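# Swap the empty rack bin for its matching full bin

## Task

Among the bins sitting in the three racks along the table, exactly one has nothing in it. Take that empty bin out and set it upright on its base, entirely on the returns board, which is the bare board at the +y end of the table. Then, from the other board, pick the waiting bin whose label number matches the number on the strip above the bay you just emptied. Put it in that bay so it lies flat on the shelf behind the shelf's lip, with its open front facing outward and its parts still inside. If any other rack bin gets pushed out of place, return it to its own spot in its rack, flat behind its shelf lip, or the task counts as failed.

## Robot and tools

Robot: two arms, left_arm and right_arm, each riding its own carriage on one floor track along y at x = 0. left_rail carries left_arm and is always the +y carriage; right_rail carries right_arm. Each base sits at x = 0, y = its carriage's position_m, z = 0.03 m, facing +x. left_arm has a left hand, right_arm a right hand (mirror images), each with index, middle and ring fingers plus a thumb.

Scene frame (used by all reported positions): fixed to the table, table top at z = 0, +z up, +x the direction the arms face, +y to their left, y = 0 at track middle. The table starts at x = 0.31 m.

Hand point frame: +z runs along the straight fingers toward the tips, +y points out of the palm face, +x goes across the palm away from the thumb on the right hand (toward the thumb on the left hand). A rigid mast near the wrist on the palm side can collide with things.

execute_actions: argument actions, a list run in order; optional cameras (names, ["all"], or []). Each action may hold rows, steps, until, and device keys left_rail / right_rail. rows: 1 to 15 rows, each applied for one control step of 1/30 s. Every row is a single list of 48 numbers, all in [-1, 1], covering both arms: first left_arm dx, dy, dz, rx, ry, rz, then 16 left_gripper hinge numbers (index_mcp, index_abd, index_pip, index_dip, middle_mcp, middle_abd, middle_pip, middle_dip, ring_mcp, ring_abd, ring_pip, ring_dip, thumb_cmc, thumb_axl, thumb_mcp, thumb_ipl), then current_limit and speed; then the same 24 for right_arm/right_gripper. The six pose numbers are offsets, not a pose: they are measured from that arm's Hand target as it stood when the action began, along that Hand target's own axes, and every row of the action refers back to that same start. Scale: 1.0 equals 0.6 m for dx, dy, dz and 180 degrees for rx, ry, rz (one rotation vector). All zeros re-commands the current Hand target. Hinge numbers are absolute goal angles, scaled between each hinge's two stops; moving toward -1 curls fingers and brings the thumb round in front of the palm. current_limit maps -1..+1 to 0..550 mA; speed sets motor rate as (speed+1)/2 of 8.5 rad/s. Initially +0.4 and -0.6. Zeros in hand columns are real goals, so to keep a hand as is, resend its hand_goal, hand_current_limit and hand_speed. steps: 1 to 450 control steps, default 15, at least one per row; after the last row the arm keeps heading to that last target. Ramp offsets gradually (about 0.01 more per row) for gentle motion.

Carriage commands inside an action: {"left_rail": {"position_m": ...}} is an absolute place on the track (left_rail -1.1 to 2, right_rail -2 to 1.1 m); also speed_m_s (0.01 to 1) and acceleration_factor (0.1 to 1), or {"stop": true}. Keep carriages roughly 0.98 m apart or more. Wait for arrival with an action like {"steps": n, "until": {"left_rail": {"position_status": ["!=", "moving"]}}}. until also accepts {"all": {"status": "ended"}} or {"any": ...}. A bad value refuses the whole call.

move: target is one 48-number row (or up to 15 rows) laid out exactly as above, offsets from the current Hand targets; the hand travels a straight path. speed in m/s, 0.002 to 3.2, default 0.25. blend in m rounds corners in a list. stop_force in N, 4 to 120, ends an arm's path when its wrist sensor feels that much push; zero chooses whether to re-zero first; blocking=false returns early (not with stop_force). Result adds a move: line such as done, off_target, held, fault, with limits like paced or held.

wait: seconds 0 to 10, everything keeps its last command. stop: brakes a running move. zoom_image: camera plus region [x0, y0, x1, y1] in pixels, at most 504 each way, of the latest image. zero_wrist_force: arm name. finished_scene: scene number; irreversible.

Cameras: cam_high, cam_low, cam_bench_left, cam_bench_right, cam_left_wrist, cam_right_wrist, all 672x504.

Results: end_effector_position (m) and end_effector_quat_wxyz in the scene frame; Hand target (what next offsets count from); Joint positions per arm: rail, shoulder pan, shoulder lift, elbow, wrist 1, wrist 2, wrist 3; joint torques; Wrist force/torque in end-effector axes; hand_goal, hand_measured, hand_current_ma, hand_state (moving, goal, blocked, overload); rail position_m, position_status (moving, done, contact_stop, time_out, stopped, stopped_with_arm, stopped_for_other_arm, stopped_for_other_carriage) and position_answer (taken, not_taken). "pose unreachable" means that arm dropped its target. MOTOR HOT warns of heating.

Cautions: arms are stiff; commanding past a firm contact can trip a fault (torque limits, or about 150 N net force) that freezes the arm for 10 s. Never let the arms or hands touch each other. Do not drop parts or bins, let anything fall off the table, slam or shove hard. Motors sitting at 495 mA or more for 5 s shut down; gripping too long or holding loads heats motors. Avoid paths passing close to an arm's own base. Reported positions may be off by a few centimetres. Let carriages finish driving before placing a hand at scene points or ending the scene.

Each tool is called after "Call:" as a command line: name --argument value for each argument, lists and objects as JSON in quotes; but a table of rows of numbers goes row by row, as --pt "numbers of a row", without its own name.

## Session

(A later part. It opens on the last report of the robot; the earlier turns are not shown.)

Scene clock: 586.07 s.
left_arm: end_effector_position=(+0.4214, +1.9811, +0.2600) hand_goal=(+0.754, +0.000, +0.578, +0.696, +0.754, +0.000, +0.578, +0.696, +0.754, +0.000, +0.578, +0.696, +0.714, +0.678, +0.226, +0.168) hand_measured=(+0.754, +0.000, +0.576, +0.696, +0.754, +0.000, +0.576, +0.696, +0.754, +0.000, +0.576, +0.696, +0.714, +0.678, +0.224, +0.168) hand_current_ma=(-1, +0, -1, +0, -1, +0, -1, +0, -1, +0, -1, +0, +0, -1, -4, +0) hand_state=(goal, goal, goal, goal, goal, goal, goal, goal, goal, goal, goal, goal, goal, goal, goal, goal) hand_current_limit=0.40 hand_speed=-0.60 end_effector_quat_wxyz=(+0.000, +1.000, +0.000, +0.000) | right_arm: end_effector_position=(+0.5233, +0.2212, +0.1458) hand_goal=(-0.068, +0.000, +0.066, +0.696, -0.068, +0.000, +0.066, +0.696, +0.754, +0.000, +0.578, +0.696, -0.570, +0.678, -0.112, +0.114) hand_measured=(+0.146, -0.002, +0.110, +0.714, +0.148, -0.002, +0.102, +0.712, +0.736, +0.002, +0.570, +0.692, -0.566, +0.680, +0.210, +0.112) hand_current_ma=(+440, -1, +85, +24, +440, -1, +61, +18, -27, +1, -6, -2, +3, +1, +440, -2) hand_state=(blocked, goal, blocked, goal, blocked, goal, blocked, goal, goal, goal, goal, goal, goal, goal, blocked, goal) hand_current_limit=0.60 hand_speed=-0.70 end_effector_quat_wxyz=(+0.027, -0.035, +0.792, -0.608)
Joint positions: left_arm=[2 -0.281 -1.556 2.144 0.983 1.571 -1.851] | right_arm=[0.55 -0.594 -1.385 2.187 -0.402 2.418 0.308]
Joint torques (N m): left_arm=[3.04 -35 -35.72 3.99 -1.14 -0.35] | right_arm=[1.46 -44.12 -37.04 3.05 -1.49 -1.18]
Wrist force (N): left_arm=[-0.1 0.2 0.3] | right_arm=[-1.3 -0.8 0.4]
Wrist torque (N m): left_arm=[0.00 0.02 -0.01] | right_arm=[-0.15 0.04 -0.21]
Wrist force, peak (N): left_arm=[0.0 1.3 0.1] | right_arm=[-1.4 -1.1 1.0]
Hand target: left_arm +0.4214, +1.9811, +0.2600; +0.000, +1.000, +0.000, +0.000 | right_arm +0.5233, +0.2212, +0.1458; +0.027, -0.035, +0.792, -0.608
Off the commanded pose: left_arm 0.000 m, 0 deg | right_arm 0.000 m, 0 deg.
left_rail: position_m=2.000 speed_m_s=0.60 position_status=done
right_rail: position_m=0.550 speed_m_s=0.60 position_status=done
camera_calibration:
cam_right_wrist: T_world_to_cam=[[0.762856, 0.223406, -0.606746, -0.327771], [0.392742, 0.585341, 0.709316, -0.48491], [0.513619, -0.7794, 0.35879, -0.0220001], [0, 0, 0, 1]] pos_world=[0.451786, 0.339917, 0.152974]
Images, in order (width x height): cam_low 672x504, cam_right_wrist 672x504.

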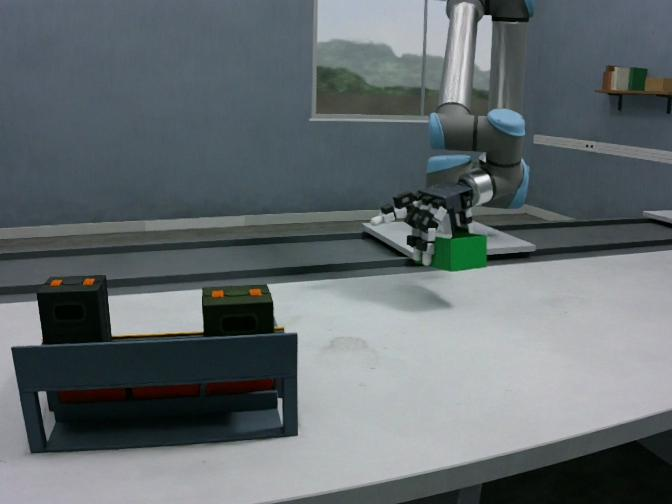

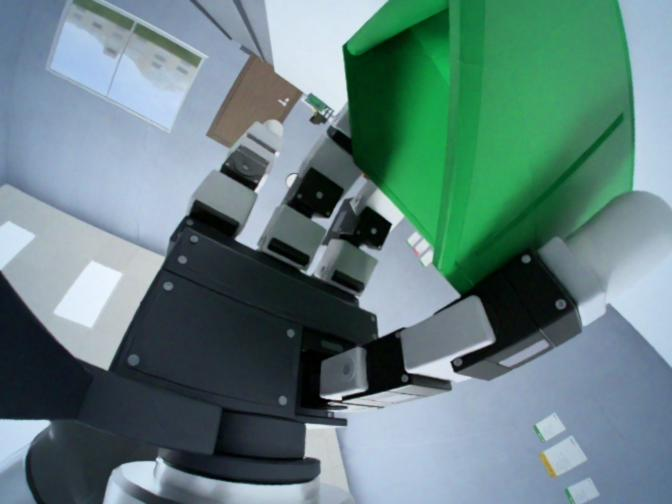

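Call:
zoom_image --camera "cam_low" --region '[360, 160, 520, 320]'

Call:
move --target '[0,0,0,0,0,0,0.754,0,0.577,0.696,0.754,0,0.577,0.696,0.754,0,0.577,0.696,0.714,0.677,0.225,0.168,0.4,-0.6,0,0.1063,0.0285,0,0,0,-0.068,0,0.0657,0.696,-0.068,0,0.0657,0.696,0.754,0,0.577,0.696,-0.571,0.677,-0.112,0.1135,0.6,-0.7]' --speed 0.15

Call:
move --target '[0,0,0,0,0,0,0.754,0,0.577,0.696,0.754,0,0.577,0.696,0.754,0,0.577,0.696,0.714,0.677,0.225,0.168,0.4,-0.6,0,0.0402,0.0108,0,0,0,-0.068,0,0.0657,0.696,-0.068,0,0.0657,0.696,0.754,0,0.577,0.696,-0.571,0.677,-0.112,0.1135,0.6,-0.7]' --speed 0.03 --stop_force 5 --cameras '["cam_low"]'

Call:
zoom_image --camera "cam_low" --region '[360, 160, 520, 320]'

Scaled by 3.150.

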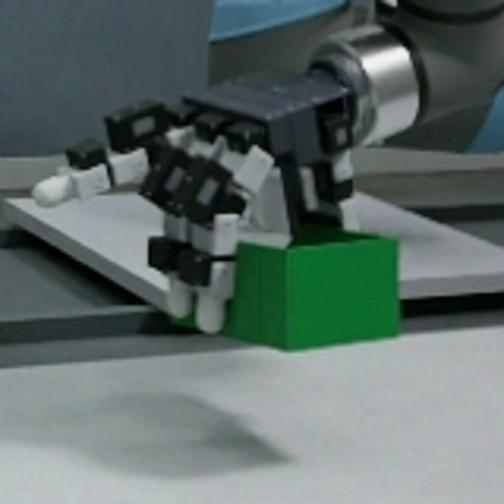

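Scene clock: 598.73 s.
left_arm: end_effector_position=(+0.4214, +1.9811, +0.2600) hand_goal=(+0.754, +0.000, +0.578, +0.696, +0.754, +0.000, +0.578, +0.696, +0.754, +0.000, +0.578, +0.696, +0.714, +0.678, +0.226, +0.168) hand_measured=(+0.754, +0.000, +0.576, +0.696, +0.754, +0.000, +0.576, +0.696, +0.754, +0.000, +0.576, +0.696, +0.714, +0.678, +0.224, +0.168) hand_current_ma=(-1, +0, -1, +0, -1, +0, -1, +0, -1, +0, -1, +0, +0, -1, -4, +0) hand_state=(goal, goal, goal, goal, goal, goal, goal, goal, goal, goal, goal, goal, goal, goal, goal, goal) hand_current_limit=0.40 hand_speed=-0.60 end_effector_quat_wxyz=(+0.000, +1.000, +0.000, +0.000) | right_arm: end_effector_position=(+0.5233, +0.2212, +0.0798) hand_goal=(-0.068, +0.000, +0.066, +0.696, -0.068, +0.000, +0.066, +0.696, +0.754, +0.000, +0.578, +0.696, -0.570, +0.678, -0.112, +0.114) hand_measured=(+0.146, -0.002, +0.110, +0.714, +0.148, -0.002, +0.102, +0.712, +0.736, +0.002, +0.570, +0.692, -0.566, +0.680, +0.210, +0.112) hand_current_ma=(+440, -1, +85, +24, +440, -1, +61, +18, -27, +1, -6, -2, +3, +1, +440, -2) hand_state=(blocked, goal, blocked, goal, blocked, goal, blocked, goal, goal, goal, goal, goal, goal, goal, blocked, goal) hand_current_limit=0.60 hand_speed=-0.70 end_effector_quat_wxyz=(+0.027, -0.035, +0.792, -0.608)
Joint positions: left_arm=[2 -0.281 -1.556 2.144 0.983 1.571 -1.851] | right_arm=[0.55 -0.595 -1.283 2.224 -0.541 2.418 0.308]
Joint torques (N m): left_arm=[3 -34.72 -35.22 4.14 -1.23 -0.38] | right_arm=[3.23 -43.46 -19.07 -3.5 1.16 -1.35]
Wrist force (N): left_arm=[0.2 0.2 0.1] | right_arm=[-1.1 -0.4 0.7]
Wrist torque (N m): left_arm=[0.02 -0.02 0.00] | right_arm=[-0.12 0.02 -0.20]
Wrist force, peak (N): left_arm=[-0.3 0.6 0.1] | right_arm=[-1.2 -1.9 0.2]
Hand target: left_arm +0.4214, +1.9811, +0.2600; +0.000, +1.000, +0.000, +0.000 | right_arm +0.5233, +0.2212, +0.0797; +0.027, -0.035, +0.792, -0.608
Off the commanded pose: left_arm 0.000 m, 0 deg | right_arm 0.000 m, 0 deg.
left_rail: position_m=2.000 speed_m_s=0.60 position_status=done
right_rail: position_m=0.550 speed_m_s=0.60 position_status=done
move: done

Scene clock: 600.63 s.
left_arm: end_effector_position=(+0.4214, +1.9811, +0.2600) hand_goal=(+0.754, +0.000, +0.578, +0.696, +0.754, +0.000, +0.578, +0.696, +0.754, +0.000, +0.578, +0.696, +0.714, +0.678, +0.226, +0.168) hand_measured=(+0.754, +0.000, +0.576, +0.696, +0.754, +0.000, +0.576, +0.696, +0.754, +0.000, +0.576, +0.696, +0.714, +0.678, +0.224, +0.168) hand_current_ma=(-1, +0, -1, +0, -1, +0, -1, +0, -1, +0, -1, +0, +0, -1, -4, +0) hand_state=(goal, goal, goal, goal, goal, goal, goal, goal, goal, goal, goal, goal, goal, goal, goal, goal) hand_current_limit=0.40 hand_speed=-0.60 end_effector_quat_wxyz=(+0.000, +1.000, +0.000, +0.000) | right_arm: end_effector_position=(+0.5233, +0.2212, +0.0591) hand_goal=(-0.068, +0.000, +0.066, +0.696, -0.068, +0.000, +0.066, +0.696, +0.754, +0.000, +0.578, +0.696, -0.570, +0.678, -0.112, +0.114) hand_measured=(+0.142, +0.000, +0.110, +0.708, +0.146, -0.010, +0.104, +0.712, +0.736, +0.002, +0.570, +0.692, -0.560, +0.680, +0.210, +0.112) hand_current_ma=(+440, +0, +85, +12, +440, -7, +65, +18, -27, +1, -6, -2, +10, +1, +440, -1) hand_state=(blocked, goal, blocked, goal, blocked, goal, blocked, goal, goal, goal, goal, goal, goal, goal, blocked, goal) hand_current_limit=0.60 hand_speed=-0.70 end_effector_quat_wxyz=(+0.027, -0.035, +0.792, -0.608)
Joint positions: left_arm=[2 -0.281 -1.556 2.144 0.983 1.571 -1.851] | right_arm=[0.55 -0.595 -1.247 2.233 -0.585 2.418 0.308]
Joint torques (N m): left_arm=[2.97 -35.13 -34.77 3.86 -1.24 -0.62] | right_arm=[8.93 -62.87 -33 4.21 3.43 1.29]
Wrist force (N): left_arm=[-0.1 0.2 0.0] | right_arm=[-1.0 -0.6 0.3]
Wrist torque (N m): left_arm=[0.03 0.01 -0.02] | right_arm=[-0.13 0.00 -0.19]
Wrist force, peak (N): left_arm=[0.1 0.7 0.1] | right_arm=[-2.4 -9.2 -3.8]
Hand target: left_arm +0.4214, +1.9811, +0.2600; +0.000, +1.000, +0.000, +0.000 | right_arm +0.5233, +0.2212, +0.0591; +0.027, -0.035, +0.792, -0.608 (not the last commanded pose)
Off the commanded pose: left_arm 0.000 m, 0 deg | right_arm 0.004 m, 0 deg.
left_rail: position_m=2.000 speed_m_s=0.60 position_status=done
right_rail: position_m=0.550 speed_m_s=0.60 position_status=done
move: contact (right_arm)
Images, in order (width x height): cam_low 672x504.

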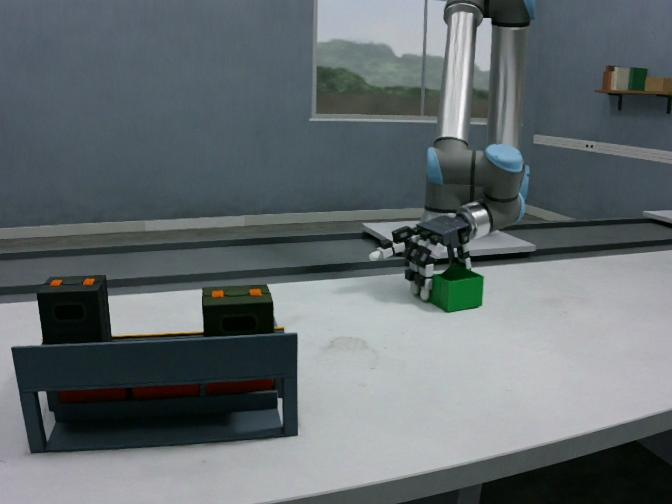

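Scaled by 3.150.

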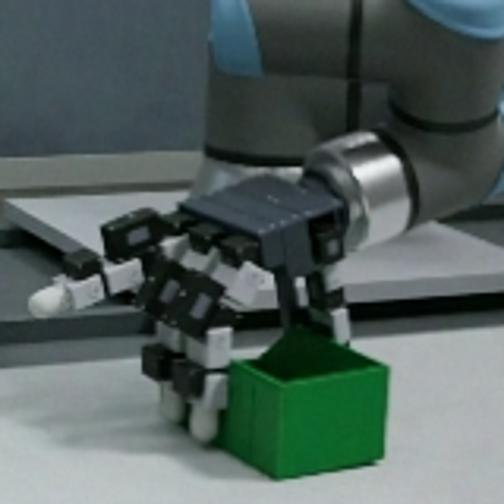

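Call:
execute_actions --actions '[{"rows": [[0,0,0,0,0,0,0.754,0,0.577,0.696,0.754,0,0.577,0.696,0.754,0,0.577,0.696,0.714,0.677,0.225,0.168,0.4,-0.6,0,0,0,0,0,0,0.16,0,0.0657,0.696,0.16,0,0.0657,0.696,0.754,0,0.577,0.696,-0.571,0.677,0.22,0.1135,0.5,-0.85]], "steps": 25}, {"rows": [[0,0,0,0,0,0,0.754,0,0.577,0.696,0.754,0,0.577,0.696,0.754,0,0.577,0.696,0.714,0.677,0.225,0.168,0.4,-0.6,0,0,0,0,0,0,0.342,0,0.0657,0.696,0.342,0,0.0657,0.696,0.754,0,0.577,0.696,-0.571,0.677,0.337,0.1135,0.5,-0.7]], "steps": 45}]'

Call:
move --target '[0,0,0,0,0,0,0.754,0,0.577,0.696,0.754,0,0.577,0.696,0.754,0,0.577,0.696,0.714,0.677,0.225,0.168,0.4,-0.6,0,-0.2415,-0.0648,0,0,0,0.342,0,0.0657,0.696,0.342,0,0.0657,0.696,0.754,0,0.577,0.696,-0.571,0.677,0.337,0.1135,0.5,-0.7]' --speed 0.12 --cameras '["cam_right_wrist", "cam_low"]'

Call:
zoom_image --camera "cam_low" --region '[380, 220, 520, 340]'

Scene clock: 625.50 s.
left_arm: end_effector_position=(+0.4214, +1.9811, +0.2600) hand_goal=(+0.754, +0.000, +0.578, +0.696, +0.754, +0.000, +0.578, +0.696, +0.754, +0.000, +0.578, +0.696, +0.714, +0.678, +0.226, +0.168) hand_measured=(+0.754, +0.000, +0.576, +0.696, +0.754, +0.000, +0.576, +0.696, +0.754, +0.000, +0.576, +0.696, +0.714, +0.678, +0.224, +0.168) hand_current_ma=(-1, +0, -1, +0, -1, +0, -1, +0, -1, +0, -1, +0, +0, -1, -4, +0) hand_state=(goal, goal, goal, goal, goal, goal, goal, goal, goal, goal, goal, goal, goal, goal, goal, goal) hand_current_limit=0.40 hand_speed=-0.60 end_effector_quat_wxyz=(+0.000, +1.000, +0.000, +0.000) | right_arm: end_effector_position=(+0.5233, +0.2212, +0.0591) hand_goal=(+0.342, +0.000, +0.066, +0.696, +0.342, +0.000, +0.066, +0.696, +0.754, +0.000, +0.578, +0.696, -0.570, +0.678, +0.338, +0.114) hand_measured=(+0.326, +0.000, +0.068, +0.698, +0.326, -0.002, +0.068, +0.698, +0.736, +0.002, +0.570, +0.692, -0.568, +0.680, +0.332, +0.112) hand_current_ma=(-19, +0, +1, +1, -22, -1, +1, +1, -27, +1, -6, -2, +1, +1, -6, -1) hand_state=(goal, goal, goal, goal, goal, goal, goal, goal, goal, goal, goal, goal, goal, goal, goal, goal) hand_current_limit=0.50 hand_speed=-0.70 end_effector_quat_wxyz=(+0.027, -0.035, +0.792, -0.608)
Joint positions: left_arm=[2 -0.281 -1.556 2.144 0.983 1.571 -1.851] | right_arm=[0.55 -0.595 -1.247 2.233 -0.585 2.418 0.308]
Joint torques (N m): left_arm=[3.13 -35.38 -34.82 3.92 -1.15 -0.51] | right_arm=[-9.44 -59.22 -29.02 3.46 3.15 0.1]
Wrist force (N): left_arm=[-0.2 0.0 0.1] | right_arm=[-1.3 -1.9 0.0]
Wrist torque (N m): left_arm=[0.00 0.03 -0.02] | right_arm=[-0.17 0.02 -0.18]
Wrist force, peak (N): left_arm=[0.3 0.6 0.2] | right_arm=[-1.3 -2.1 0.3]
Hand target: left_arm +0.4214, +1.9811, +0.2600; +0.000, +1.000, +0.000, +0.000 | right_arm +0.5233, +0.2212, +0.0591; +0.027, -0.035, +0.792, -0.608
Off the commanded pose: left_arm 0.000 m, 0 deg | right_arm 0.000 m, 0 deg.
left_rail: position_m=2.000 speed_m_s=0.60 position_status=done
right_rail: position_m=0.550 speed_m_s=0.60 position_status=done

Scene clock: 627.30 s.
left_arm: end_effector_position=(+0.4214, +1.9811, +0.2600) hand_goal=(+0.754, +0.000, +0.578, +0.696, +0.754, +0.000, +0.578, +0.696, +0.754, +0.000, +0.578, +0.696, +0.714, +0.678, +0.226, +0.168) hand_measured=(+0.754, +0.000, +0.576, +0.696, +0.754, +0.000, +0.576, +0.696, +0.754, +0.000, +0.576, +0.696, +0.714, +0.678, +0.224, +0.168) hand_current_ma=(-1, +0, -1, +0, -1, +0, -1, +0, -1, +0, -1, +0, +0, -1, -4, +0) hand_state=(goal, goal, goal, goal, goal, goal, goal, goal, goal, goal, goal, goal, goal, goal, goal, goal) hand_current_limit=0.40 hand_speed=-0.60 end_effector_quat_wxyz=(+0.000, +1.000, +0.000, +0.000) | right_arm: end_effector_position=(+0.5232, +0.2213, +0.2090) hand_goal=(+0.342, +0.000, +0.066, +0.696, +0.342, +0.000, +0.066, +0.696, +0.754, +0.000, +0.578, +0.696, -0.570, +0.678, +0.338, +0.114) hand_measured=(+0.328, +0.000, +0.068, +0.698, +0.326, -0.002, +0.068, +0.698, +0.736, +0.002, +0.570, +0.692, -0.568, +0.680, +0.332, +0.112) hand_current_ma=(-19, +0, +1, +1, -21, -1, +1, +1, -27, +1, -6, -2, +1, +1, -6, -1) hand_state=(goal, goal, goal, goal, goal, goal, goal, goal, goal, goal, goal, goal, goal, goal, goal, goal) hand_current_limit=0.50 hand_speed=-0.70 end_effector_quat_wxyz=(+0.027, -0.035, +0.792, -0.608)
Joint positions: left_arm=[2 -0.281 -1.556 2.144 0.983 1.571 -1.851] | right_arm=[0.55 -0.594 -1.469 2.139 -0.269 2.418 0.308]
Joint torques (N m): left_arm=[2.93 -36.21 -34.91 3.85 -1.27 -0.54] | right_arm=[7.03 -52.21 -43.52 3.99 2.17 1.91]
Wrist force (N): left_arm=[0.1 0.1 0.4] | right_arm=[-1.3 -2.0 0.2]
Wrist torque (N m): left_arm=[-0.02 0.00 0.00] | right_arm=[-0.20 0.04 -0.36]
Wrist force, peak (N): left_arm=[0.1 0.6 0.6] | right_arm=[-1.0 -3.0 -0.1]
Hand target: left_arm +0.4214, +1.9811, +0.2600; +0.000, +1.000, +0.000, +0.000 | right_arm +0.5233, +0.2213, +0.2091; +0.027, -0.035, +0.792, -0.608
Off the commanded pose: left_arm 0.000 m, 0 deg | right_arm 0.000 m, 0 deg.
left_rail: position_m=2.000 speed_m_s=0.60 position_status=done
right_rail: position_m=0.550 speed_m_s=0.60 position_status=done
move: done
camera_calibration:
cam_right_wrist: T_world_to_cam=[[0.762845, 0.22345, -0.606744, -0.289396], [0.392792, 0.585235, 0.709376, -0.529868], [0.513598, -0.779468, 0.358674, -0.0445764], [0, 0, 0, 1]] pos_world=[0.451786, 0.340017, 0.216275]
Images, in order (width x height): cam_low 672x504, cam_right_wrist 672x504.

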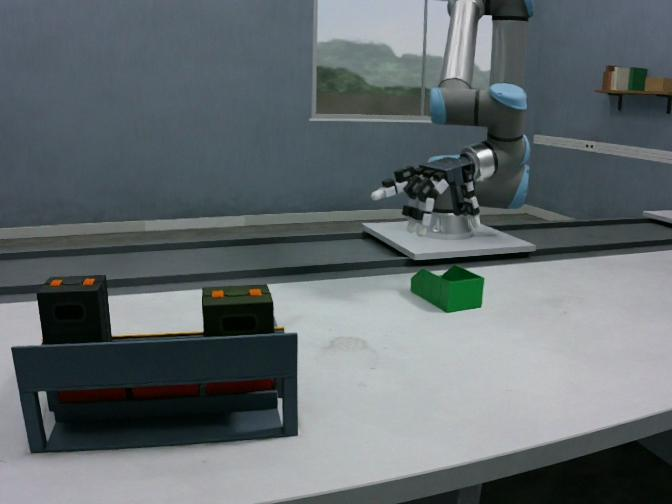

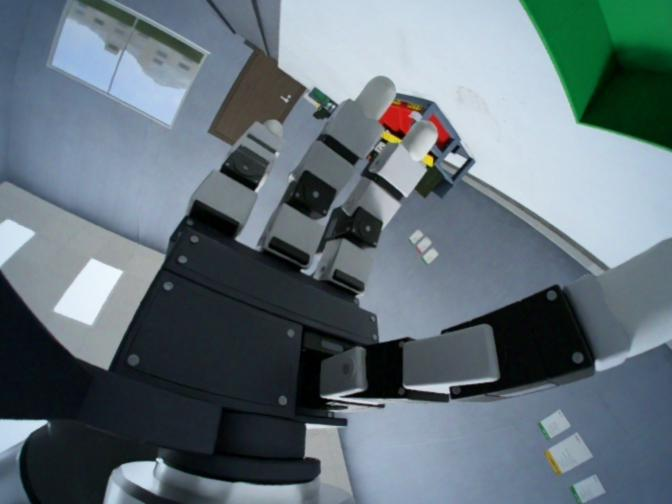

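Scaled by 3.600.

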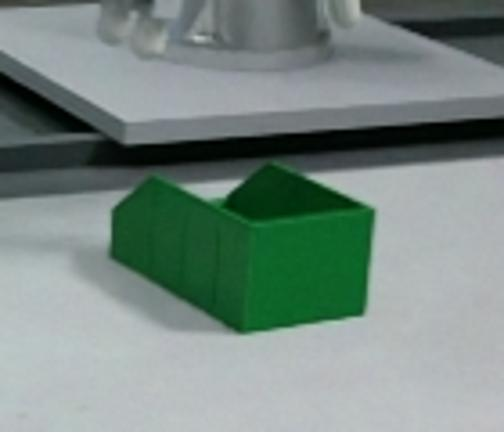

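Call:
move --target '[0.2117,-0.5817,0.1,0.4164,-0.0182,-0.0237,0.342,0,0.0657,0.696,0.342,0,0.0657,0.696,0.754,0,0.577,0.696,-0.571,0.677,0.337,0.1135,0.5,-0.3,0,0,0,0,0,0,0.342,0,0.0657,0.696,0.342,0,0.0657,0.696,0.754,0,0.577,0.696,-0.571,0.677,0.337,0.1135,0.5,-0.7]' --speed 0.35

Call:
execute_actions --actions '[{"right_rail": {"position_m": -1.1, "speed_m_s": 0.9, "acceleration_factor": 0.6}}, {"steps": 45}, {"left_rail": {"position_m": -0.042, "speed_m_s": 0.7, "acceleration_factor": 0.6}}, {"steps": 400, "until": {"all": {"status": "ended"}}}]' --cameras '["cam_left_wrist"]'

Scene clock: 661.87 s.
left_arm: end_effector_position=(+0.5484, +2.3301, +0.2000) hand_goal=(+0.342, +0.000, +0.066, +0.696, +0.342, +0.000, +0.066, +0.696, +0.754, +0.000, +0.578, +0.696, -0.570, +0.678, +0.338, +0.114) hand_measured=(+0.338, +0.000, +0.068, +0.696, +0.338, +0.000, +0.068, +0.696, +0.748, +0.000, +0.576, +0.696, -0.568, +0.678, +0.332, +0.114) hand_current_ma=(-7, +0, +2, +0, -7, +0, +2, +0, -13, +0, -1, +0, +3, -1, -12, +1) hand_state=(goal, goal, goal, goal, goal, goal, goal, goal, goal, goal, goal, goal, goal, goal, goal, goal) hand_current_limit=0.50 hand_speed=-0.30 end_effector_quat_wxyz=(-0.608, +0.793, +0.035, -0.027) | right_arm: end_effector_position=(+0.5233, +0.2213, +0.2091) hand_goal=(+0.342, +0.000, +0.066, +0.696, +0.342, +0.000, +0.066, +0.696, +0.754, +0.000, +0.578, +0.696, -0.570, +0.678, +0.338, +0.114) hand_measured=(+0.328, +0.000, +0.068, +0.698, +0.326, -0.002, +0.068, +0.698, +0.736, +0.002, +0.570, +0.692, -0.568, +0.680, +0.332, +0.112) hand_current_ma=(-19, +0, +1, +1, -21, -1, +1, +1, -27, +1, -6, -2, +1, +1, -6, -1) hand_state=(goal, goal, goal, goal, goal, goal, goal, goal, goal, goal, goal, goal, goal, goal, goal, goal) hand_current_limit=0.50 hand_speed=-0.70 end_effector_quat_wxyz=(+0.027, -0.035, +0.792, -0.608)
Joint positions: left_arm=[2 -0.114 -1.059 2.026 1.244 0.329 -2.237] | right_arm=[0.55 -0.594 -1.469 2.139 -0.269 2.418 0.308]
Joint torques (N m): left_arm=[15.3 -55 -7.37 5.95 -4.16 -3.26] | right_arm=[-10.37 -51.75 -43.08 4.38 -1.6 2.09]
Wrist force (N): left_arm=[0.0 0.6 0.4] | right_arm=[-1.0 -2.4 0.2]
Wrist torque (N m): left_arm=[-0.42 -0.10 0.10] | right_arm=[-0.25 -0.01 -0.34]
Wrist force, peak (N): left_arm=[-0.4 1.3 0.8] | right_arm=[-1.1 -2.5 0.0]
Hand target: left_arm +0.5484, +2.3301, +0.2000; -0.608, +0.793, +0.035, -0.027 | right_arm +0.5233, +0.2213, +0.2091; +0.027, -0.035, +0.792, -0.608
Off the commanded pose: left_arm 0.000 m, 0 deg | right_arm 0.000 m, 0 deg.
left_rail: position_m=2.000 speed_m_s=0.60 position_status=done
right_rail: position_m=0.550 speed_m_s=0.60 position_status=done
move: done

Scene clock: 668.13 s.
left_arm: end_effector_position=(+0.5484, +0.2884, +0.2000) hand_goal=(+0.342, +0.000, +0.066, +0.696, +0.342, +0.000, +0.066, +0.696, +0.754, +0.000, +0.578, +0.696, -0.570, +0.678, +0.338, +0.114) hand_measured=(+0.336, +0.000, +0.068, +0.696, +0.338, +0.000, +0.068, +0.696, +0.746, +0.000, +0.576, +0.696, -0.568, +0.678, +0.332, +0.114) hand_current_ma=(-9, +0, +2, +0, -8, +0, +2, +0, -13, +0, -1, +0, +3, -1, -11, +1) hand_state=(goal, goal, goal, goal, goal, goal, goal, goal, goal, goal, goal, goal, goal, goal, goal, goal) hand_current_limit=0.50 hand_speed=-0.30 end_effector_quat_wxyz=(-0.608, +0.793, +0.035, -0.027) | right_arm: end_effector_position=(+0.5233, -1.4287, +0.2091) hand_goal=(+0.342, +0.000, +0.066, +0.696, +0.342, +0.000, +0.066, +0.696, +0.754, +0.000, +0.578, +0.696, -0.570, +0.678, +0.338, +0.114) hand_measured=(+0.328, +0.000, +0.068, +0.698, +0.326, -0.002, +0.068, +0.698, +0.736, +0.002, +0.570, +0.692, -0.568, +0.680, +0.332, +0.112) hand_current_ma=(-17, +0, +1, +1, -20, -1, +1, +1, -27, +1, -6, -2, +1, +1, -5, -1) hand_state=(goal, goal, goal, goal, goal, goal, goal, goal, goal, goal, goal, goal, goal, goal, goal, goal) hand_current_limit=0.50 hand_speed=-0.70 end_effector_quat_wxyz=(+0.027, -0.035, +0.792, -0.608)
Joint positions: left_arm=[-0.042 -0.114 -1.059 2.026 1.244 0.329 -2.238] | right_arm=[-1.1 -0.594 -1.469 2.139 -0.269 2.418 0.308]
Joint torques (N m): left_arm=[-2.85 -61.16 -28.95 5.6 -1.98 -3.42] | right_arm=[15.43 -51.88 -29.01 -3.31 -1.17 1.95]
Wrist force (N): left_arm=[-0.4 0.8 0.2] | right_arm=[-1.2 -1.9 0.0]
Wrist torque (N m): left_arm=[-0.38 -0.04 0.05] | right_arm=[-0.17 0.02 -0.34]
Wrist force, peak (N): left_arm=[0.2 -0.1 1.7] | right_arm=[-1.1 -2.8 1.1]
Hand target: left_arm +0.5484, +0.2884, +0.2000; -0.608, +0.793, +0.035, -0.027 | right_arm +0.5233, -1.4287, +0.2091; +0.027, -0.035, +0.792, -0.608
Off the commanded pose: left_arm 0.000 m, 0 deg | right_arm 0.000 m, 0 deg.
left_rail: position_m=-0.042 speed_m_s=0.70 position_status=done
right_rail: position_m=-1.100 speed_m_s=0.90 position_status=done
camera_calibration:
cam_left_wrist: T_world_to_cam=[[-0.791556, 0.0851247, 0.605139, 0.25805], [0.467114, -0.554188, 0.68897, -0.283729], [0.394009, 0.828027, 0.398908, -0.409149], [0, 0, 0, 1]] pos_world=[0.498003, 0.159581, 0.202538]
Images, in order (width x height): cam_left_wrist 672x504.

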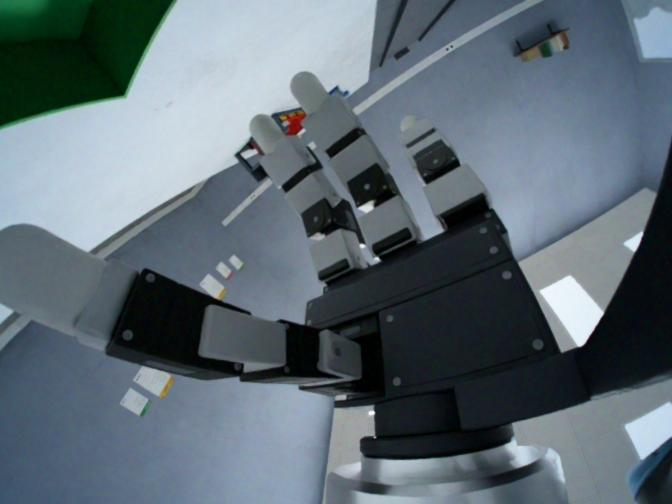

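Call:
move --target '[0.0003,0.2165,0.0615,0,0,0,0.342,0,0.0657,0.696,0.342,0,0.0657,0.696,0.754,0,0.577,0.696,-0.571,0.677,0.337,0.1135,0.5,-0.3,0,0,0,0,0,0,0.342,0,0.0657,0.696,0.342,0,0.0657,0.696,0.754,0,0.577,0.696,-0.571,0.677,0.337,0.1135,0.4,-0.7]' --speed 0.1 --stop_force 8 --cameras '["cam_left_wrist"]'

Call:
execute_actions --actions '[{"rows": [[0,0,0,0,0,0,-0.068,0,0.0657,0.696,-0.068,0,0.0657,0.696,0.754,0,0.577,0.696,-0.571,0.677,-0.112,0.1135,0.6,-0.7,0,0,0,0,0,0,0.342,0,0.0657,0.696,0.342,0,0.0657,0.696,0.754,0,0.577,0.696,-0.571,0.677,0.337,0.1135,0.4,-0.7]], "steps": 80}]' --cameras '["cam_left_wrist"]'

Scene clock: 688.17 s.
left_arm: end_effector_position=(+0.5484, +0.2904, +0.0650) hand_goal=(+0.342, +0.000, +0.066, +0.696, +0.342, +0.000, +0.066, +0.696, +0.754, +0.000, +0.578, +0.696, -0.570, +0.678, +0.338, +0.114) hand_measured=(+0.336, +0.000, +0.068, +0.696, +0.338, +0.000, +0.068, +0.696, +0.746, +0.000, +0.576, +0.696, -0.568, +0.678, +0.332, +0.114) hand_current_ma=(-9, +0, +2, +0, -8, +0, +2, +0, -14, +0, -1, +0, +3, -1, -11, +1) hand_state=(goal, goal, goal, goal, goal, goal, goal, goal, goal, goal, goal, goal, goal, goal, goal, goal) hand_current_limit=0.50 hand_speed=-0.30 end_effector_quat_wxyz=(-0.608, +0.793, +0.035, -0.027) | right_arm: end_effector_position=(+0.5233, -1.4287, +0.2091) hand_goal=(+0.342, +0.000, +0.066, +0.696, +0.342, +0.000, +0.066, +0.696, +0.754, +0.000, +0.578, +0.696, -0.570, +0.678, +0.338, +0.114) hand_measured=(+0.328, +0.000, +0.068, +0.698, +0.326, -0.002, +0.068, +0.698, +0.736, +0.002, +0.570, +0.692, -0.568, +0.680, +0.332, +0.112) hand_current_ma=(-17, +0, +1, +1, -20, -1, +1, +1, -27, +1, -6, -2, +1, +1, -5, -1) hand_state=(goal, goal, goal, goal, goal, goal, goal, goal, goal, goal, goal, goal, goal, goal, goal, goal) hand_current_limit=0.40 hand_speed=-0.70 end_effector_quat_wxyz=(+0.027, -0.035, +0.792, -0.608)
Joint positions: left_arm=[-0.042 -0.11 -0.844 2.023 1.023 0.326 -2.228] | right_arm=[-1.1 -0.594 -1.469 2.139 -0.269 2.418 0.308]
Joint torques (N m): left_arm=[14.7 -63.16 -28.55 0.98 -4.2 2.66] | right_arm=[15.01 -52.86 -29.66 -2.96 -1.19 1.81]
Wrist force (N): left_arm=[-0.2 0.4 0.1] | right_arm=[-1.0 -2.0 0.3]
Wrist torque (N m): left_arm=[-0.39 -0.07 -0.19] | right_arm=[-0.22 -0.01 -0.34]
Wrist force, peak (N): left_arm=[-0.1 1.6 0.2] | right_arm=[-1.5 -2.2 0.1]
Hand target: left_arm +0.5484, +0.2904, +0.0650; -0.608, +0.793, +0.035, -0.027 | right_arm +0.5233, -1.4287, +0.2091; +0.027, -0.035, +0.792, -0.608
Off the commanded pose: left_arm 0.000 m, 0 deg | right_arm 0.000 m, 0 deg.
left_rail: position_m=-0.042 speed_m_s=0.70 position_status=done
right_rail: position_m=-1.100 speed_m_s=0.90 position_status=done
move: done
camera_calibration:
cam_left_wrist: T_world_to_cam=[[-0.791593, 0.0851674, 0.605084, 0.339641], [0.467053, -0.55418, 0.689018, -0.189459], [0.394008, 0.828028, 0.398908, -0.356994], [0, 0, 0, 1]] pos_world=[0.498004, 0.16168, 0.0674375]
Images, in order (width x height): cam_left_wrist 672x504.

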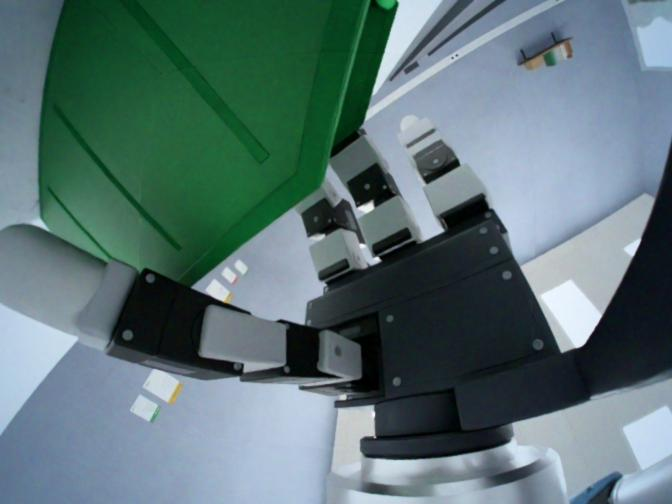

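Scene clock: 691.03 s.
left_arm: end_effector_position=(+0.5484, +0.2904, +0.0650) hand_goal=(-0.068, +0.000, +0.066, +0.696, -0.068, +0.000, +0.066, +0.696, +0.754, +0.000, +0.578, +0.696, -0.570, +0.678, -0.112, +0.114) hand_measured=(+0.164, +0.000, +0.090, +0.704, +0.160, +0.000, +0.090, +0.706, +0.746, +0.000, +0.576, +0.696, -0.568, +0.676, +0.204, +0.118) hand_current_ma=(+440, +0, +55, +15, +440, +0, +55, +18, -14, +0, -1, +0, +2, -2, +440, +6) hand_state=(blocked, goal, blocked, goal, blocked, goal, blocked, goal, goal, goal, goal, goal, goal, goal, blocked, goal) hand_current_limit=0.60 hand_speed=-0.70 end_effector_quat_wxyz=(-0.608, +0.793, +0.035, -0.027) | right_arm: end_effector_position=(+0.5233, -1.4287, +0.2091) hand_goal=(+0.342, +0.000, +0.066, +0.696, +0.342, +0.000, +0.066, +0.696, +0.754, +0.000, +0.578, +0.696, -0.570, +0.678, +0.338, +0.114) hand_measured=(+0.328, +0.000, +0.068, +0.698, +0.326, -0.002, +0.068, +0.698, +0.736, +0.002, +0.570, +0.692, -0.568, +0.680, +0.332, +0.112) hand_current_ma=(-17, +0, +1, +1, -20, -1, +1, +1, -27, +1, -6, -2, +1, +1, -5, -1) hand_state=(goal, goal, goal, goal, goal, goal, goal, goal, goal, goal, goal, goal, goal, goal, goal, goal) hand_current_limit=0.40 hand_speed=-0.70 end_effector_quat_wxyz=(+0.027, -0.035, +0.792, -0.608)
Joint positions: left_arm=[-0.042 -0.11 -0.844 2.023 1.023 0.326 -2.228] | right_arm=[-1.1 -0.594 -1.469 2.139 -0.269 2.418 0.308]
Joint torques (N m): left_arm=[10 -62.49 -19.13 1.02 1.41 2.44] | right_arm=[14.33 -52.63 -29.38 -2.89 -1.07 1.65]
Wrist force (N): left_arm=[0.0 -4.9 -2.0] | right_arm=[-1.2 -2.0 0.0]
Wrist torque (N m): left_arm=[-0.27 -0.04 -0.19] | right_arm=[-0.18 0.03 -0.35]
Wrist force, peak (N): left_arm=[-0.4 -5.5 -2.1] | right_arm=[-1.1 -2.4 0.2]
Hand target: left_arm +0.5484, +0.2904, +0.0650; -0.608, +0.793, +0.035, -0.027 | right_arm +0.5233, -1.4287, +0.2091; +0.027, -0.035, +0.792, -0.608
Off the commanded pose: left_arm 0.000 m, 0 deg | right_arm 0.000 m, 0 deg.
left_rail: position_m=-0.042 speed_m_s=0.70 position_status=done
right_rail: position_m=-1.100 speed_m_s=0.90 position_status=done
camera_calibration:
cam_left_wrist: T_world_to_cam=[[-0.791593, 0.0851674, 0.605084, 0.339641], [0.467053, -0.55418, 0.689018, -0.189459], [0.394008, 0.828028, 0.398908, -0.356994], [0, 0, 0, 1]] pos_world=[0.498004, 0.16168, 0.0674375]
Images, in order (width x height): cam_left_wrist 672x504.

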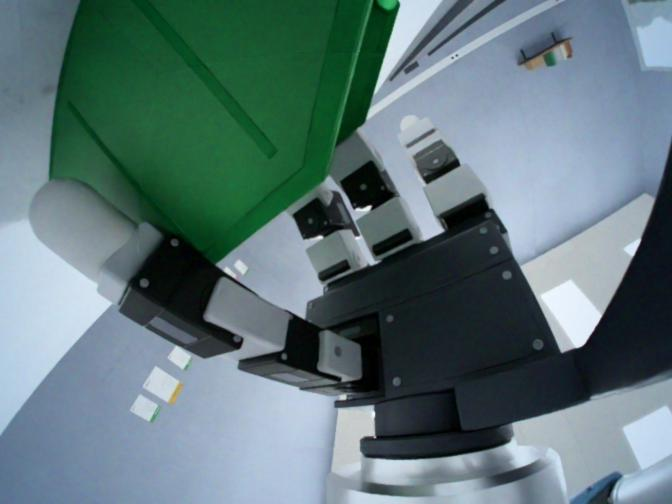

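Call:
move --target '[0,-0.2738,-0.0734,0,0,0,-0.068,0,0.0657,0.696,-0.068,0,0.0657,0.696,0.754,0,0.577,0.696,-0.571,0.677,-0.112,0.1135,0.6,-0.7,0,0,0,0,0,0,0.342,0,0.0657,0.696,0.342,0,0.0657,0.696,0.754,0,0.577,0.696,-0.571,0.677,0.337,0.1135,0.4,-0.7]' --speed 0.12

Call:
execute_actions --actions '[{"left_rail": {"position_m": 2.0, "speed_m_s": 0.6, "acceleration_factor": 0.35}}, {"steps": 400, "until": {"all": {"status": "ended"}}}]'

Call:
move --target '[0.1494,0.0034,-0.0126,0,0,0,-0.068,0,0.0657,0.696,-0.068,0,0.0657,0.696,0.754,0,0.577,0.696,-0.571,0.677,-0.112,0.1135,0.6,-0.7,0,0,0,0,0,0,0.342,0,0.0657,0.696,0.342,0,0.0657,0.696,0.754,0,0.577,0.696,-0.571,0.677,0.337,0.1135,0.4,-0.7]' --speed 0.12 --cameras '["cam_bench_left", "cam_left_wrist"]'

Scene clock: 711.30 s.
left_arm: end_effector_position=(+0.5484, +0.2904, +0.2350) hand_goal=(-0.068, +0.000, +0.066, +0.696, -0.068, +0.000, +0.066, +0.696, +0.754, +0.000, +0.578, +0.696, -0.570, +0.678, -0.112, +0.114) hand_measured=(+0.156, +0.000, +0.098, +0.710, +0.148, +0.000, +0.100, +0.714, +0.746, +0.000, +0.576, +0.696, -0.564, +0.676, +0.202, +0.118) hand_current_ma=(+440, +0, +86, +31, +440, +0, +92, +39, -14, +0, -1, +0, +9, -4, +440, +10) hand_state=(blocked, goal, blocked, goal, blocked, goal, blocked, goal, goal, goal, goal, goal, goal, goal, blocked, goal) hand_current_limit=0.60 hand_speed=-0.70 end_effector_quat_wxyz=(-0.608, +0.793, +0.035, -0.027) | right_arm: end_effector_position=(+0.5233, -1.4287, +0.2091) hand_goal=(+0.342, +0.000, +0.066, +0.696, +0.342, +0.000, +0.066, +0.696, +0.754, +0.000, +0.578, +0.696, -0.570, +0.678, +0.338, +0.114) hand_measured=(+0.328, +0.000, +0.068, +0.698, +0.326, -0.002, +0.068, +0.698, +0.736, +0.002, +0.570, +0.692, -0.568, +0.680, +0.332, +0.112) hand_current_ma=(-17, +0, +1, +1, -20, -1, +1, +1, -27, +1, -6, -2, +1, +1, -5, -1) hand_state=(goal, goal, goal, goal, goal, goal, goal, goal, goal, goal, goal, goal, goal, goal, goal, goal) hand_current_limit=0.40 hand_speed=-0.70 end_effector_quat_wxyz=(+0.027, -0.035, +0.792, -0.608)
Joint positions: left_arm=[-0.042 -0.11 -1.11 2.015 1.297 0.326 -2.228] | right_arm=[-1.1 -0.594 -1.469 2.139 -0.269 2.418 0.308]
Joint torques (N m): left_arm=[-7.86 -75.24 -39.27 6.24 0.47 -3.38] | right_arm=[16.22 -52.53 -29.24 -2.88 -1.53 1.64]
Wrist force (N): left_arm=[-0.1 1.7 0.5] | right_arm=[-0.7 -1.9 0.2]
Wrist torque (N m): left_arm=[-0.36 -0.08 0.09] | right_arm=[-0.19 -0.04 -0.30]
Wrist force, peak (N): left_arm=[0.1 -5.5 -2.0] | right_arm=[-1.4 -2.2 0.5]
Hand target: left_arm +0.5484, +0.2904, +0.2351; -0.608, +0.793, +0.035, -0.027 | right_arm +0.5233, -1.4287, +0.2091; +0.027, -0.035, +0.792, -0.608
Off the commanded pose: left_arm 0.000 m, 0 deg | right_arm 0.000 m, 0 deg.
left_rail: position_m=-0.042 speed_m_s=0.70 position_status=done
right_rail: position_m=-1.100 speed_m_s=0.90 position_status=done
move: done

Scene clock: 716.53 s.
left_arm: end_effector_position=(+0.5484, +2.3321, +0.2351) hand_goal=(-0.068, +0.000, +0.066, +0.696, -0.068, +0.000, +0.066, +0.696, +0.754, +0.000, +0.578, +0.696, -0.570, +0.678, -0.112, +0.114) hand_measured=(+0.156, +0.000, +0.100, +0.710, +0.148, +0.000, +0.100, +0.714, +0.746, +0.000, +0.576, +0.696, -0.564, +0.676, +0.202, +0.118) hand_current_ma=(+440, +0, +87, +32, +440, +0, +93, +40, -14, +0, -1, +0, +9, -4, +440, +10) hand_state=(blocked, goal, blocked, goal, blocked, goal, blocked, goal, goal, goal, goal, goal, goal, goal, blocked, goal) hand_current_limit=0.60 hand_speed=-0.70 end_effector_quat_wxyz=(-0.608, +0.793, +0.035, -0.027) | right_arm: end_effector_position=(+0.5233, -1.4287, +0.2091) hand_goal=(+0.342, +0.000, +0.066, +0.696, +0.342, +0.000, +0.066, +0.696, +0.754, +0.000, +0.578, +0.696, -0.570, +0.678, +0.338, +0.114) hand_measured=(+0.328, +0.000, +0.068, +0.698, +0.326, -0.002, +0.068, +0.698, +0.736, +0.002, +0.570, +0.692, -0.568, +0.680, +0.332, +0.112) hand_current_ma=(-17, +0, +1, +1, -20, -1, +1, +1, -27, +1, -6, -2, +1, +1, -5, -1) hand_state=(goal, goal, goal, goal, goal, goal, goal, goal, goal, goal, goal, goal, goal, goal, goal, goal) hand_current_limit=0.40 hand_speed=-0.70 end_effector_quat_wxyz=(+0.027, -0.035, +0.792, -0.608)
Joint positions: left_arm=[2 -0.11 -1.11 2.015 1.298 0.326 -2.228] | right_arm=[-1.1 -0.594 -1.469 2.139 -0.269 2.418 0.308]
Joint torques (N m): left_arm=[6.97 -73.14 -30.02 6.18 0.14 -3.04] | right_arm=[13.42 -51.94 -29.18 -3.1 -1.2 1.66]
Wrist force (N): left_arm=[0.1 2.0 0.6] | right_arm=[-1.0 -1.8 0.3]
Wrist torque (N m): left_arm=[-0.32 -0.10 0.09] | right_arm=[-0.19 -0.01 -0.32]
Wrist force, peak (N): left_arm=[0.0 2.4 0.7] | right_arm=[-1.1 -2.3 0.3]
Hand target: left_arm +0.5484, +2.3321, +0.2351; -0.608, +0.793, +0.035, -0.027 | right_arm +0.5233, -1.4287, +0.2091; +0.027, -0.035, +0.792, -0.608
Off the commanded pose: left_arm 0.000 m, 0 deg | right_arm 0.000 m, 0 deg.
left_rail: position_m=2.000 speed_m_s=0.60 position_status=done
right_rail: position_m=-1.100 speed_m_s=0.90 position_status=done

Scene clock: 717.83 s.
left_arm: end_effector_position=(+0.6383, +2.3321, +0.2351) hand_goal=(-0.068, +0.000, +0.066, +0.696, -0.068, +0.000, +0.066, +0.696, +0.754, +0.000, +0.578, +0.696, -0.570, +0.678, -0.112, +0.114) hand_measured=(+0.156, +0.000, +0.100, +0.710, +0.148, +0.000, +0.100, +0.714, +0.746, +0.000, +0.576, +0.696, -0.564, +0.676, +0.202, +0.118) hand_current_ma=(+440, -1, +88, +32, +440, -1, +93, +40, -14, +0, -1, +0, +10, -4, +440, +10) hand_state=(blocked, goal, blocked, goal, blocked, goal, blocked, goal, goal, goal, goal, goal, goal, goal, blocked, goal) hand_current_limit=0.60 hand_speed=-0.70 end_effector_quat_wxyz=(-0.608, +0.793, +0.035, -0.027) | right_arm: end_effector_position=(+0.5233, -1.4287, +0.2091) hand_goal=(+0.342, +0.000, +0.066, +0.696, +0.342, +0.000, +0.066, +0.696, +0.754, +0.000, +0.578, +0.696, -0.570, +0.678, +0.338, +0.114) hand_measured=(+0.328, +0.000, +0.068, +0.698, +0.326, -0.002, +0.068, +0.698, +0.736, +0.002, +0.570, +0.692, -0.568, +0.680, +0.332, +0.112) hand_current_ma=(-17, +0, +1, +1, -20, -1, +1, +1, -27, +1, -6, -2, +1, +1, -5, -1) hand_state=(goal, goal, goal, goal, goal, goal, goal, goal, goal, goal, goal, goal, goal, goal, goal, goal) hand_current_limit=0.40 hand_speed=-0.70 end_effector_quat_wxyz=(+0.027, -0.035, +0.792, -0.608)
Joint positions: left_arm=[2 -0.094 -1.008 1.82 1.351 0.317 -2.187] | right_arm=[-1.1 -0.594 -1.469 2.139 -0.269 2.418 0.308]
Joint torques (N m): left_arm=[14.67 -65.37 -42.07 6.43 -4.4 2.61] | right_arm=[14.33 -52.28 -29.19 -3.02 -1.55 1.49]
Wrist force (N): left_arm=[-0.2 2.2 0.6] | right_arm=[-0.9 -2.1 0.1]
Wrist torque (N m): left_arm=[-0.31 -0.07 -0.20] | right_arm=[-0.21 -0.02 -0.32]
Wrist force, peak (N): left_arm=[-1.0 2.1 0.6] | right_arm=[-1.1 -2.3 0.1]
Hand target: left_arm +0.6384, +2.3322, +0.2351; -0.608, +0.793, +0.035, -0.027 | right_arm +0.5233, -1.4287, +0.2091; +0.027, -0.035, +0.792, -0.608
Off the commanded pose: left_arm 0.000 m, 0 deg | right_arm 0.000 m, 0 deg.
left_rail: position_m=2.000 speed_m_s=0.60 position_status=done
right_rail: position_m=-1.100 speed_m_s=0.90 position_status=done
move: done
camera_calibration:
cam_left_wrist: T_world_to_cam=[[-0.791593, 0.0851674, 0.605084, 0.133994], [0.467053, -0.55418, 0.689018, 0.78282], [0.394008, 0.828028, 0.398908, -2.15086], [0, 0, 0, 1]] pos_world=[0.587904, 2.20338, 0.237538]
Images, in order (width x height): cam_bench_left 672x504, cam_left_wrist 672x504.

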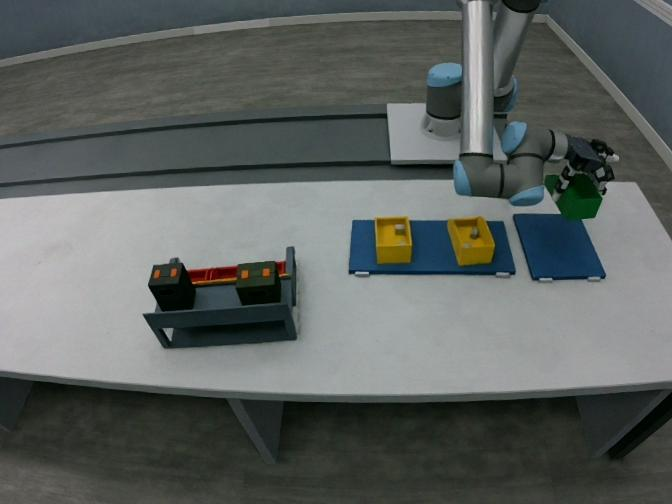

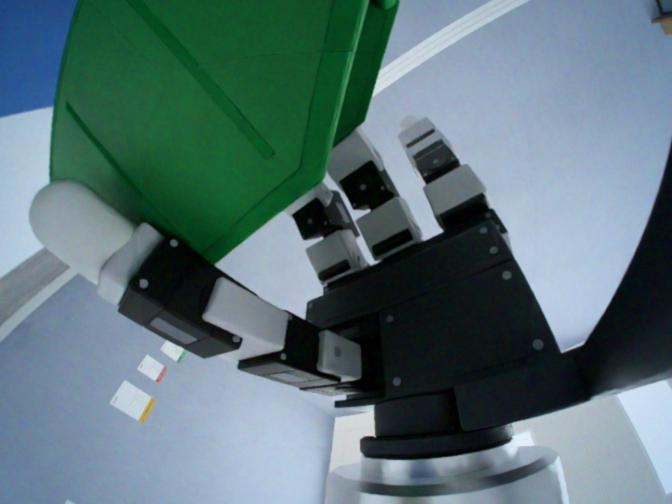

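Call:
move --target '[0,0.2173,0.0583,0,0,0,-0.068,0,0.0657,0.696,-0.068,0,0.0657,0.696,0.754,0,0.577,0.696,-0.571,0.677,-0.112,0.1135,0.6,-0.7,0,0,0,0,0,0,0.342,0,0.0657,0.696,0.342,0,0.0657,0.696,0.754,0,0.577,0.696,-0.571,0.677,0.337,0.1135,0.4,-0.7]' --speed 0.15 --cameras '["cam_bench_left"]'

Call:
zoom_image --camera "cam_bench_left" --region '[480, 160, 640, 320]'

Call:
move --target '[0,0.0403,0.0108,0,0,0,-0.068,0,0.0657,0.696,-0.068,0,0.0657,0.696,0.754,0,0.577,0.696,-0.571,0.677,-0.112,0.1135,0.6,-0.7,0,0,0,0,0,0,0.342,0,0.0657,0.696,0.342,0,0.0657,0.696,0.754,0,0.577,0.696,-0.571,0.677,0.337,0.1135,0.4,-0.7]' --speed 0.03 --stop_force 5 --cameras '["cam_bench_left"]'

Call:
zoom_image --camera "cam_bench_left" --region '[480, 160, 640, 320]'

Scene clock: 739.47 s.
left_arm: end_effector_position=(+0.6384, +2.3321, +0.1002) hand_goal=(-0.068, +0.000, +0.066, +0.696, -0.068, +0.000, +0.066, +0.696, +0.754, +0.000, +0.578, +0.696, -0.570, +0.678, -0.112, +0.114) hand_measured=(+0.156, +0.000, +0.100, +0.710, +0.148, +0.000, +0.102, +0.714, +0.746, +0.000, +0.576, +0.696, -0.564, +0.676, +0.202, +0.118) hand_current_ma=(+440, -1, +88, +32, +440, -1, +93, +40, -15, +0, -1, +0, +10, -4, +440, +10) hand_state=(blocked, goal, blocked, goal, blocked, goal, blocked, goal, goal, goal, goal, goal, goal, goal, blocked, goal) hand_current_limit=0.60 hand_speed=-0.70 end_effector_quat_wxyz=(-0.608, +0.793, +0.035, -0.027) | right_arm: end_effector_position=(+0.5233, -1.4287, +0.2091) hand_goal=(+0.342, +0.000, +0.066, +0.696, +0.342, +0.000, +0.066, +0.696, +0.754, +0.000, +0.578, +0.696, -0.570, +0.678, +0.338, +0.114) hand_measured=(+0.328, +0.000, +0.068, +0.698, +0.326, -0.002, +0.068, +0.698, +0.736, +0.002, +0.570, +0.692, -0.568, +0.680, +0.332, +0.112) hand_current_ma=(-17, +0, +1, +1, -20, -1, +1, +1, -27, +1, -6, -2, +1, +1, -5, -1) hand_state=(goal, goal, goal, goal, goal, goal, goal, goal, goal, goal, goal, goal, goal, goal, goal, goal) hand_current_limit=0.40 hand_speed=-0.70 end_effector_quat_wxyz=(+0.027, -0.035, +0.792, -0.608)
Joint positions: left_arm=[2 -0.094 -0.828 1.834 1.157 0.317 -2.187] | right_arm=[-1.1 -0.594 -1.469 2.139 -0.269 2.418 0.308]
Joint torques (N m): left_arm=[15.07 -68.57 -35.41 1.23 -4.43 2.44] | right_arm=[14.32 -53.58 -28.84 -2.93 -1.38 1.48]
Wrist force (N): left_arm=[-0.2 1.9 0.5] | right_arm=[-0.9 -1.7 0.1]
Wrist torque (N m): left_arm=[-0.31 -0.08 -0.20] | right_arm=[-0.16 -0.02 -0.32]
Wrist force, peak (N): left_arm=[0.0 3.0 1.2] | right_arm=[-1.3 -2.3 0.1]
Hand target: left_arm +0.6384, +2.3322, +0.1001; -0.608, +0.793, +0.035, -0.027 | right_arm +0.5233, -1.4287, +0.2091; +0.027, -0.035, +0.792, -0.608
Off the commanded pose: left_arm 0.000 m, 0 deg | right_arm 0.000 m, 0 deg.
left_rail: position_m=2.000 speed_m_s=0.60 position_status=done
right_rail: position_m=-1.100 speed_m_s=0.90 position_status=done
move: done
Images, in order (width x height): cam_bench_left 672x504.

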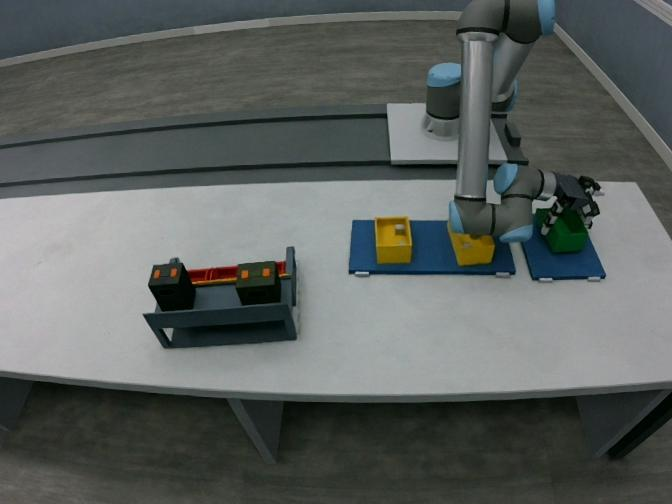

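Scaled by 3.150.

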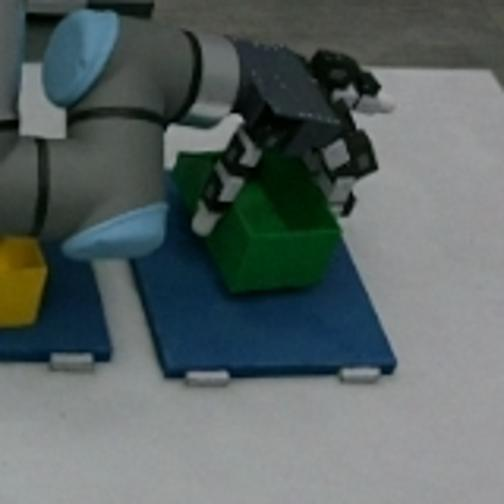

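Scene clock: 741.30 s.
left_arm: end_effector_position=(+0.6384, +2.3322, +0.0838) hand_goal=(-0.068, +0.000, +0.066, +0.696, -0.068, +0.000, +0.066, +0.696, +0.754, +0.000, +0.578, +0.696, -0.570, +0.678, -0.112, +0.114) hand_measured=(+0.156, +0.000, +0.102, +0.712, +0.148, +0.000, +0.102, +0.714, +0.746, +0.000, +0.576, +0.696, -0.562, +0.674, +0.202, +0.118) hand_current_ma=(+440, -1, +97, +35, +440, -1, +99, +43, -16, +0, -1, +0, +13, -6, +440, +11) hand_state=(blocked, goal, blocked, goal, blocked, goal, blocked, goal, goal, goal, goal, goal, goal, goal, blocked, goal) hand_current_limit=0.60 hand_speed=-0.70 end_effector_quat_wxyz=(-0.608, +0.793, +0.035, -0.027) | right_arm: end_effector_position=(+0.5233, -1.4287, +0.2091) hand_goal=(+0.342, +0.000, +0.066, +0.696, +0.342, +0.000, +0.066, +0.696, +0.754, +0.000, +0.578, +0.696, -0.570, +0.678, +0.338, +0.114) hand_measured=(+0.328, +0.000, +0.068, +0.698, +0.326, -0.002, +0.068, +0.698, +0.736, +0.002, +0.570, +0.692, -0.568, +0.680, +0.332, +0.112) hand_current_ma=(-17, +0, +1, +1, -20, -1, +1, +1, -27, +1, -6, -2, +1, +1, -5, -1) hand_state=(goal, goal, goal, goal, goal, goal, goal, goal, goal, goal, goal, goal, goal, goal, goal, goal) hand_current_limit=0.40 hand_speed=-0.70 end_effector_quat_wxyz=(+0.027, -0.035, +0.792, -0.608)
Joint positions: left_arm=[2 -0.094 -0.804 1.832 1.136 0.317 -2.187] | right_arm=[-1.1 -0.594 -1.469 2.139 -0.269 2.418 0.308]
Joint torques (N m): left_arm=[10.84 -94.48 -5.63 6.56 0.33 -0.53] | right_arm=[14.47 -51.91 -29.08 -3.01 -1.28 1.31]
Wrist force (N): left_arm=[0.0 2.2 0.8] | right_arm=[-0.8 -2.0 -0.2]
Wrist torque (N m): left_arm=[-0.31 -0.10 -0.18] | right_arm=[-0.16 -0.03 -0.32]
Wrist force, peak (N): left_arm=[0.0 -6.8 -4.4] | right_arm=[-1.2 -2.2 0.4]
Hand target: left_arm +0.6384, +2.3322, +0.0837; -0.608, +0.793, +0.035, -0.027 (not the last commanded pose) | right_arm +0.5233, -1.4287, +0.2091; +0.027, -0.035, +0.792, -0.608
Off the commanded pose: left_arm 0.009 m, 0 deg | right_arm 0.000 m, 0 deg.
left_rail: position_m=2.000 speed_m_s=0.60 position_status=done
right_rail: position_m=-1.100 speed_m_s=0.90 position_status=done
move: contact (left_arm)
Images, in order (width x height): cam_bench_left 672x504.

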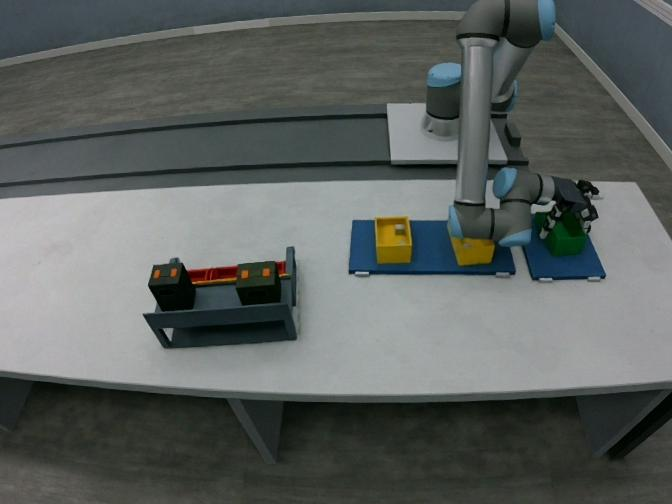

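Scaled by 3.150.

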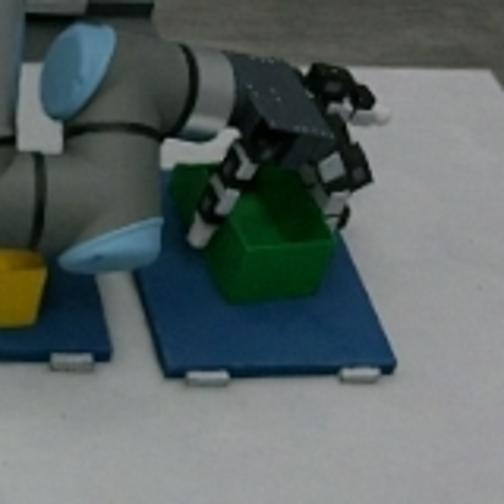

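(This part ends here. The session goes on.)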